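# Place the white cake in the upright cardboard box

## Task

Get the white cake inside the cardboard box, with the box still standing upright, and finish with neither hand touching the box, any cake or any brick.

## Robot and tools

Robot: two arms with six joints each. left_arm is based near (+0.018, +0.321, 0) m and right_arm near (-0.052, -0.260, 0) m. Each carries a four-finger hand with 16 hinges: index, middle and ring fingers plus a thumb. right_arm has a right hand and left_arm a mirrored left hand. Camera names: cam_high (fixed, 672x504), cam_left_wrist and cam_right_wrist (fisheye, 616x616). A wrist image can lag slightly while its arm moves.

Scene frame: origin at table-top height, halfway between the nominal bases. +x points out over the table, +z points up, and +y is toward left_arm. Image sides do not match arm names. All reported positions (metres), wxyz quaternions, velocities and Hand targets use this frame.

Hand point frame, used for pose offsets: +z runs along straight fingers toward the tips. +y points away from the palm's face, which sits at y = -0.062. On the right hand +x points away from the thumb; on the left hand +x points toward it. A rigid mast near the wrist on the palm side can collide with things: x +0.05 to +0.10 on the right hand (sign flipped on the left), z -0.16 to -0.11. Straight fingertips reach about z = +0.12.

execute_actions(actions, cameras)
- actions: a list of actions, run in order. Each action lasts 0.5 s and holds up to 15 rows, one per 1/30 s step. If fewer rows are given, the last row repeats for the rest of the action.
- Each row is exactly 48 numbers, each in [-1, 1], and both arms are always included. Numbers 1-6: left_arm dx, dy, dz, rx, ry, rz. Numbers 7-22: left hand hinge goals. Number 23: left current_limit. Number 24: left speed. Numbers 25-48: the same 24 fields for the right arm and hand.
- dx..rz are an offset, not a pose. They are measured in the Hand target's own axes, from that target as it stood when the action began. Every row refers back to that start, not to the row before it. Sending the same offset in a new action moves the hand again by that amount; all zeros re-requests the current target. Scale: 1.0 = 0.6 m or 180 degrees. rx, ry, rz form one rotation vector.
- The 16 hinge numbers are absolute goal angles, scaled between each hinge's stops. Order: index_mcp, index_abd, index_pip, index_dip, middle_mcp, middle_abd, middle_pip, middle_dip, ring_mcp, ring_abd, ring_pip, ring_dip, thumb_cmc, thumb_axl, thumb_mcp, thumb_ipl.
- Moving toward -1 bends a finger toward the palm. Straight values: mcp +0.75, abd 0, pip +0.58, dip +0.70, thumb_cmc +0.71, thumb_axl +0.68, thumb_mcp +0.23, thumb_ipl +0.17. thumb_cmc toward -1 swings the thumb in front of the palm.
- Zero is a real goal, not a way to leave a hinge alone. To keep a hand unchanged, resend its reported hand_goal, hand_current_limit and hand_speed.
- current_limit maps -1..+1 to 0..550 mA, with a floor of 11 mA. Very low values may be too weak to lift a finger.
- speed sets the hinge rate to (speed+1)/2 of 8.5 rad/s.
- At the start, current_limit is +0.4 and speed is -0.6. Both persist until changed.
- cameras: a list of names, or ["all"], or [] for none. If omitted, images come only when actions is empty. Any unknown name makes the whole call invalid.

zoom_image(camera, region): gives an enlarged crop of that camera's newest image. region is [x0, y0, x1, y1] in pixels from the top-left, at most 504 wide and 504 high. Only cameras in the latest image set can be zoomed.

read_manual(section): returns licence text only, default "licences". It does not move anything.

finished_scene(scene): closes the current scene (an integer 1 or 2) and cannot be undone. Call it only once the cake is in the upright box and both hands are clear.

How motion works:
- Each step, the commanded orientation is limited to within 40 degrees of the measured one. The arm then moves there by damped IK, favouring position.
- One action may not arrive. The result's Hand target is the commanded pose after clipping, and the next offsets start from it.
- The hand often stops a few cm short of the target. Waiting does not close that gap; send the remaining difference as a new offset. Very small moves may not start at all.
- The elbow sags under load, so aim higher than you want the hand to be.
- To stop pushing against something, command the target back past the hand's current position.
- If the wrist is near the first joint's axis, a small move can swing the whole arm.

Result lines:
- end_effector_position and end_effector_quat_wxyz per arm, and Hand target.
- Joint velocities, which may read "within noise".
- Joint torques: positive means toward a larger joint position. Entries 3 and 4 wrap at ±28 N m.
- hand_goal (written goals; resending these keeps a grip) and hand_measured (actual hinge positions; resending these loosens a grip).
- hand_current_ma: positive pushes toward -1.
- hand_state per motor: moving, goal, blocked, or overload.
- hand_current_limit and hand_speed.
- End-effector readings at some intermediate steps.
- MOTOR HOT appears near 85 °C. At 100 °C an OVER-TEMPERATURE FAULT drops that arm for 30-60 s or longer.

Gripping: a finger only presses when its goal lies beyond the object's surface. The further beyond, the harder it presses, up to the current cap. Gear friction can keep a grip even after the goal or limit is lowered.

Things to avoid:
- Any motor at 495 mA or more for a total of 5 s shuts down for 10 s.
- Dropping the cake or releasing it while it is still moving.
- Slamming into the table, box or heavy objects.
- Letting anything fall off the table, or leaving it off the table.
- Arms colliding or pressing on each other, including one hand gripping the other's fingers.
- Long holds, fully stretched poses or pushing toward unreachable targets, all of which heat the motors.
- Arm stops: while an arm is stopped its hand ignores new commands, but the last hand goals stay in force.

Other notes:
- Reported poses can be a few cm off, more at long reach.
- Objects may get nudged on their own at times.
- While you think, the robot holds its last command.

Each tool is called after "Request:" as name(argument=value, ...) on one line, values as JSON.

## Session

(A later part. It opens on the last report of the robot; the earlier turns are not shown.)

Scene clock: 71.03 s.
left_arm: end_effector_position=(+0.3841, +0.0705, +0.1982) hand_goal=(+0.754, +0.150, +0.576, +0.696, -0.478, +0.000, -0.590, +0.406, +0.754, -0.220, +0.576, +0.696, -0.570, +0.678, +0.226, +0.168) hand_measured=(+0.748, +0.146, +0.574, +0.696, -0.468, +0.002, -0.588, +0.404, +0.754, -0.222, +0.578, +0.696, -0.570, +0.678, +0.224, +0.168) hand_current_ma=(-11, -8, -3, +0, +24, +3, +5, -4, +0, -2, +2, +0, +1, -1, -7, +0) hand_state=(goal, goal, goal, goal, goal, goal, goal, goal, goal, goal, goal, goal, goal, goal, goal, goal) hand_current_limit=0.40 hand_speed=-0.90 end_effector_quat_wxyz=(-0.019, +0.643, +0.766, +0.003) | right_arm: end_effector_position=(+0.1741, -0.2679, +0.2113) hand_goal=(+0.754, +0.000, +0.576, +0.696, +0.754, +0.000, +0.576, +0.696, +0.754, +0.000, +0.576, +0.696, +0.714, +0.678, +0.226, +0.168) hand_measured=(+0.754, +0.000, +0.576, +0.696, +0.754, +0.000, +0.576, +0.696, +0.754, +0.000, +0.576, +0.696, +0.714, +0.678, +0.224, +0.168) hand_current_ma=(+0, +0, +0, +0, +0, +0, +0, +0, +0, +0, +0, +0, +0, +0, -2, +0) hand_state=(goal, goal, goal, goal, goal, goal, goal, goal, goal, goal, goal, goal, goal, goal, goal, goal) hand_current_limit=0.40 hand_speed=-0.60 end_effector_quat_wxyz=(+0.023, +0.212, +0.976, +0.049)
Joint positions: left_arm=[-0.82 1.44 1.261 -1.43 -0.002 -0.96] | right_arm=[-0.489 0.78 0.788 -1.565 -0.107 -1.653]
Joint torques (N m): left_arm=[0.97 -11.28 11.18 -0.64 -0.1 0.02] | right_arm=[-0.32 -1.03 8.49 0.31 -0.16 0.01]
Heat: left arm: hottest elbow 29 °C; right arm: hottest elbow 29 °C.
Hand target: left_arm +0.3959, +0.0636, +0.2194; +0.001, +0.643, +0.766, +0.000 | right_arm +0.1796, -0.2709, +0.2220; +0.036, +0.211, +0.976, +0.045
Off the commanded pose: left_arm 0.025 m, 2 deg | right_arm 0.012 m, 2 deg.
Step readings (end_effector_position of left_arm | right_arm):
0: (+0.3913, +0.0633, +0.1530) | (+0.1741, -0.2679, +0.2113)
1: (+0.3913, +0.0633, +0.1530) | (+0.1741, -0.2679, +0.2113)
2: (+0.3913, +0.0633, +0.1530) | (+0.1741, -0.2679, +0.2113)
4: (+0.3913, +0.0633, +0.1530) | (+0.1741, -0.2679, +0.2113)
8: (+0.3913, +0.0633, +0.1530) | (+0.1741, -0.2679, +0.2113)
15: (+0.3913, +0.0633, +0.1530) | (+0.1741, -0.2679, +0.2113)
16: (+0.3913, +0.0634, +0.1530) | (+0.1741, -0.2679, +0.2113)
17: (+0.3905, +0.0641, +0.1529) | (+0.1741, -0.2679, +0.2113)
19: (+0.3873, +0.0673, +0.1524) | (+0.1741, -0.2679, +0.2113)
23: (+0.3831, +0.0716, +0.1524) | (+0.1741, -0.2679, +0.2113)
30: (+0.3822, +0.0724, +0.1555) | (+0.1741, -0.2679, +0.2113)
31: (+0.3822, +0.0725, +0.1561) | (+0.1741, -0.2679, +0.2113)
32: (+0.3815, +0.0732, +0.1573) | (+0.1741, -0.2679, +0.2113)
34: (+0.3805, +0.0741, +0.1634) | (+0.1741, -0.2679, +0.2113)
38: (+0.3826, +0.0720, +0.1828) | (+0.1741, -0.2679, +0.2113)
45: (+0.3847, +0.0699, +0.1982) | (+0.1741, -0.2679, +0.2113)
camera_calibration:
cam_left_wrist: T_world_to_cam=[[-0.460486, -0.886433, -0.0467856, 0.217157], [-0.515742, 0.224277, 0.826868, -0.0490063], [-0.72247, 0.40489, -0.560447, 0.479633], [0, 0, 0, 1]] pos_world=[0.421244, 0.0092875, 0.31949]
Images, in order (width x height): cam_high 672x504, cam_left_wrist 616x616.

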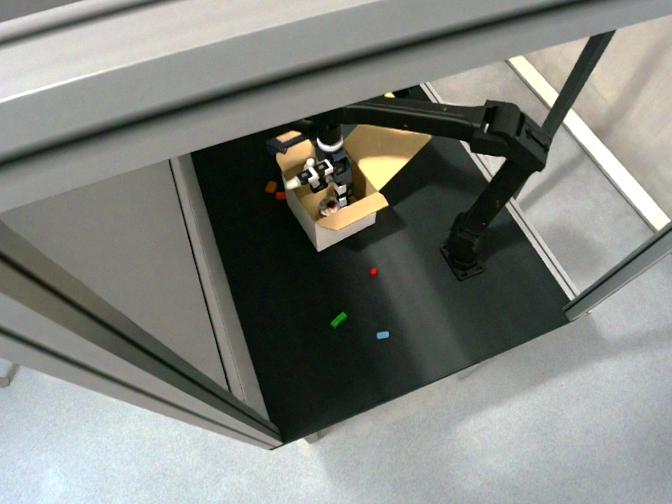

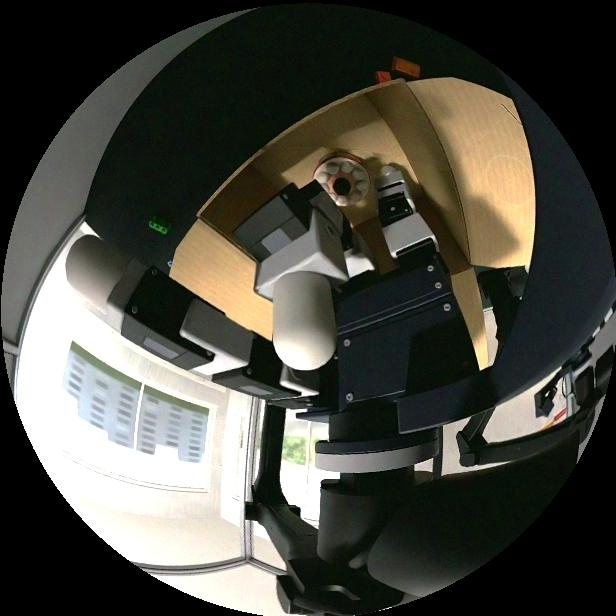

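Request:
execute_actions(actions=[[[0,0,-0.08,0,0,0,0.754,0.15,0.576,0.696,-0.479,0,-0.591,0.406,0.754,-0.22,0.576,0.696,-0.571,0.678,0.226,0.168,0.4,-0.9,0,0,0,0,0,0,0.754,0,0.576,0.696,0.754,0,0.576,0.696,0.754,0,0.576,0.696,0.714,0.678,0.226,0.168,0.4,-0.6]],[[0,0,-0.09,0,0,0,0.754,0.15,0.576,0.696,-0.479,0,-0.591,0.406,0.754,-0.22,0.576,0.696,-0.571,0.678,0.226,0.168,0.4,-0.9,0,0,0,0,0,0,0.754,0,0.576,0.696,0.754,0,0.576,0.696,0.754,0,0.576,0.696,0.714,0.678,0.226,0.168,0.4,-0.6]],[[0,0,-0.09,0,0,0,0.754,0.15,0.576,0.696,-0.479,0,-0.591,0.406,0.754,-0.22,0.576,0.696,-0.571,0.678,0.226,0.168,0.4,-0.9,0,0,0,0,0,0,0.754,0,0.576,0.696,0.754,0,0.576,0.696,0.754,0,0.576,0.696,0.714,0.678,0.226,0.168,0.4,-0.6]]], cameras=["cam_high","cam_left_wrist"])

Request:
zoom_image(camera="cam_high", region=[250, 90, 440, 260])

Scene clock: 73.47 s.
left_arm: end_effector_position=(+0.3908, +0.0684, +0.3546) hand_goal=(+0.754, +0.150, +0.576, +0.696, -0.478, +0.000, -0.590, +0.406, +0.754, -0.220, +0.576, +0.696, -0.570, +0.678, +0.226, +0.168) hand_measured=(+0.750, +0.146, +0.574, +0.696, -0.468, +0.002, -0.588, +0.404, +0.754, -0.222, +0.578, +0.696, -0.570, +0.678, +0.224, +0.168) hand_current_ma=(-8, -7, -3, +0, +24, +3, +5, -4, +0, -2, +2, +0, +1, -1, -7, +0) hand_state=(goal, goal, goal, goal, goal, goal, goal, goal, goal, goal, goal, goal, goal, goal, goal, goal) hand_current_limit=0.40 hand_speed=-0.90 end_effector_quat_wxyz=(+0.046, +0.642, +0.765, +0.006) | right_arm: end_effector_position=(+0.1741, -0.2679, +0.2113) hand_goal=(+0.754, +0.000, +0.576, +0.696, +0.754, +0.000, +0.576, +0.696, +0.754, +0.000, +0.576, +0.696, +0.714, +0.678, +0.226, +0.168) hand_measured=(+0.754, +0.000, +0.576, +0.696, +0.754, +0.000, +0.576, +0.696, +0.754, +0.000, +0.576, +0.696, +0.714, +0.678, +0.224, +0.168) hand_current_ma=(+0, +0, +0, +0, +0, +0, +0, +0, +0, +0, +0, +0, +0, +0, -2, +0) hand_state=(goal, goal, goal, goal, goal, goal, goal, goal, goal, goal, goal, goal, goal, goal, goal, goal) hand_current_limit=0.40 hand_speed=-0.60 end_effector_quat_wxyz=(+0.023, +0.212, +0.976, +0.049)
Joint positions: left_arm=[-0.82 1.381 1.596 -1.696 -0.02 -0.959] | right_arm=[-0.489 0.78 0.788 -1.565 -0.107 -1.653]
Joint torques (N m): left_arm=[0.32 -10.17 11.32 -0.34 -0.34 -0.01] | right_arm=[-0.09 -1.08 8.29 0.28 -0.2 -0.03]
Heat: left arm: hottest elbow 30 °C; right arm: hottest elbow 29 °C.
Hand target: left_arm +0.3957, +0.0638, +0.3752; +0.001, +0.643, +0.766, +0.000 | right_arm +0.1796, -0.2709, +0.2220; +0.036, +0.211, +0.976, +0.045
Off the commanded pose: left_arm 0.022 m, 5 deg | right_arm 0.012 m, 2 deg.
joint sent to its limit (left arm) — joint 4 (wrist pitch), lower limit. The joint targets are off in orientation, not in position.
Step readings (end_effector_position of left_arm | right_arm):
0: (+0.3840, +0.0706, +0.1981) | (+0.1741, -0.2679, +0.2113)
1: (+0.3839, +0.0707, +0.1984) | (+0.1741, -0.2679, +0.2113)
2: (+0.3830, +0.0716, +0.1997) | (+0.1741, -0.2679, +0.2113)
4: (+0.3811, +0.0735, +0.2076) | (+0.1741, -0.2679, +0.2113)
8: (+0.3847, +0.0699, +0.2302) | (+0.1741, -0.2679, +0.2113)
15: (+0.3861, +0.0685, +0.2449) | (+0.1741, -0.2679, +0.2113)
16: (+0.3857, +0.0689, +0.2453) | (+0.1741, -0.2679, +0.2113)
17: (+0.3846, +0.0701, +0.2469) | (+0.1741, -0.2679, +0.2113)
19: (+0.3825, +0.0721, +0.2568) | (+0.1741, -0.2679, +0.2113)
23: (+0.3863, +0.0684, +0.2857) | (+0.1741, -0.2679, +0.2113)
30: (+0.3873, +0.0673, +0.3015) | (+0.1741, -0.2679, +0.2113)
31: (+0.3870, +0.0676, +0.3016) | (+0.1741, -0.2679, +0.2113)
32: (+0.3870, +0.0679, +0.3023) | (+0.1741, -0.2679, +0.2113)
34: (+0.3890, +0.0677, +0.3074) | (+0.1741, -0.2679, +0.2113)
38: (+0.3912, +0.0674, +0.3280) | (+0.1741, -0.2679, +0.2113)
45: (+0.3907, +0.0685, +0.3543) | (+0.1741, -0.2679, +0.2113)
camera_calibration:
cam_left_wrist: T_world_to_cam=[[-0.456598, -0.889313, -0.0252977, 0.21666], [-0.598068, 0.285765, 0.748767, -0.118798], [-0.65866, 0.357015, -0.66235, 0.587577], [0, 0, 0, 1]] pos_world=[0.414891, 0.0168526, 0.483614]
Images, in order (width x height): cam_high 672x504, cam_left_wrist 616x616.

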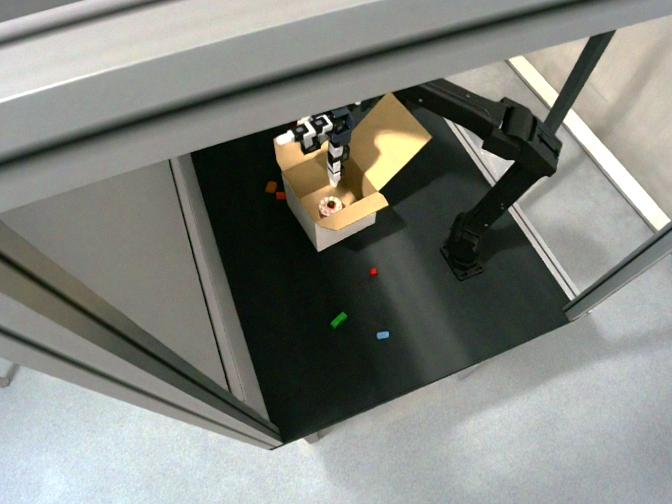

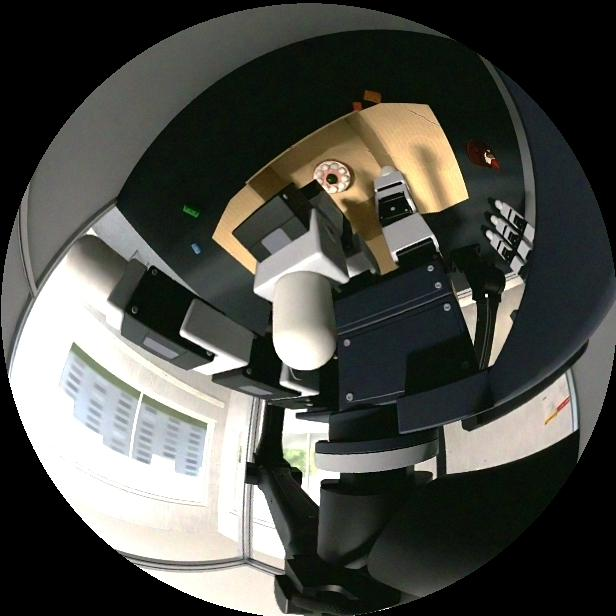

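Scaled by 2.653 from the camera's 672x504 image, which has a finer 960x720 frame.

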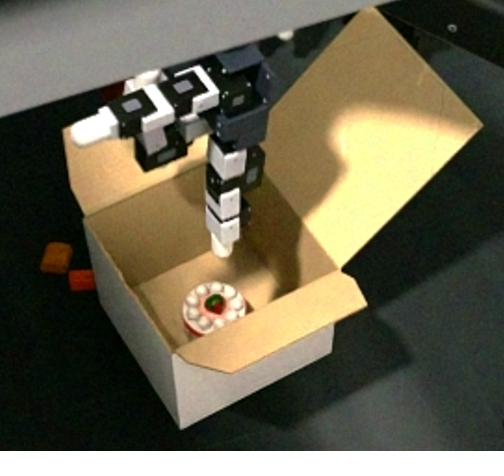

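Request:
finished_scene(scene=1)

The scene is finished: the task was done.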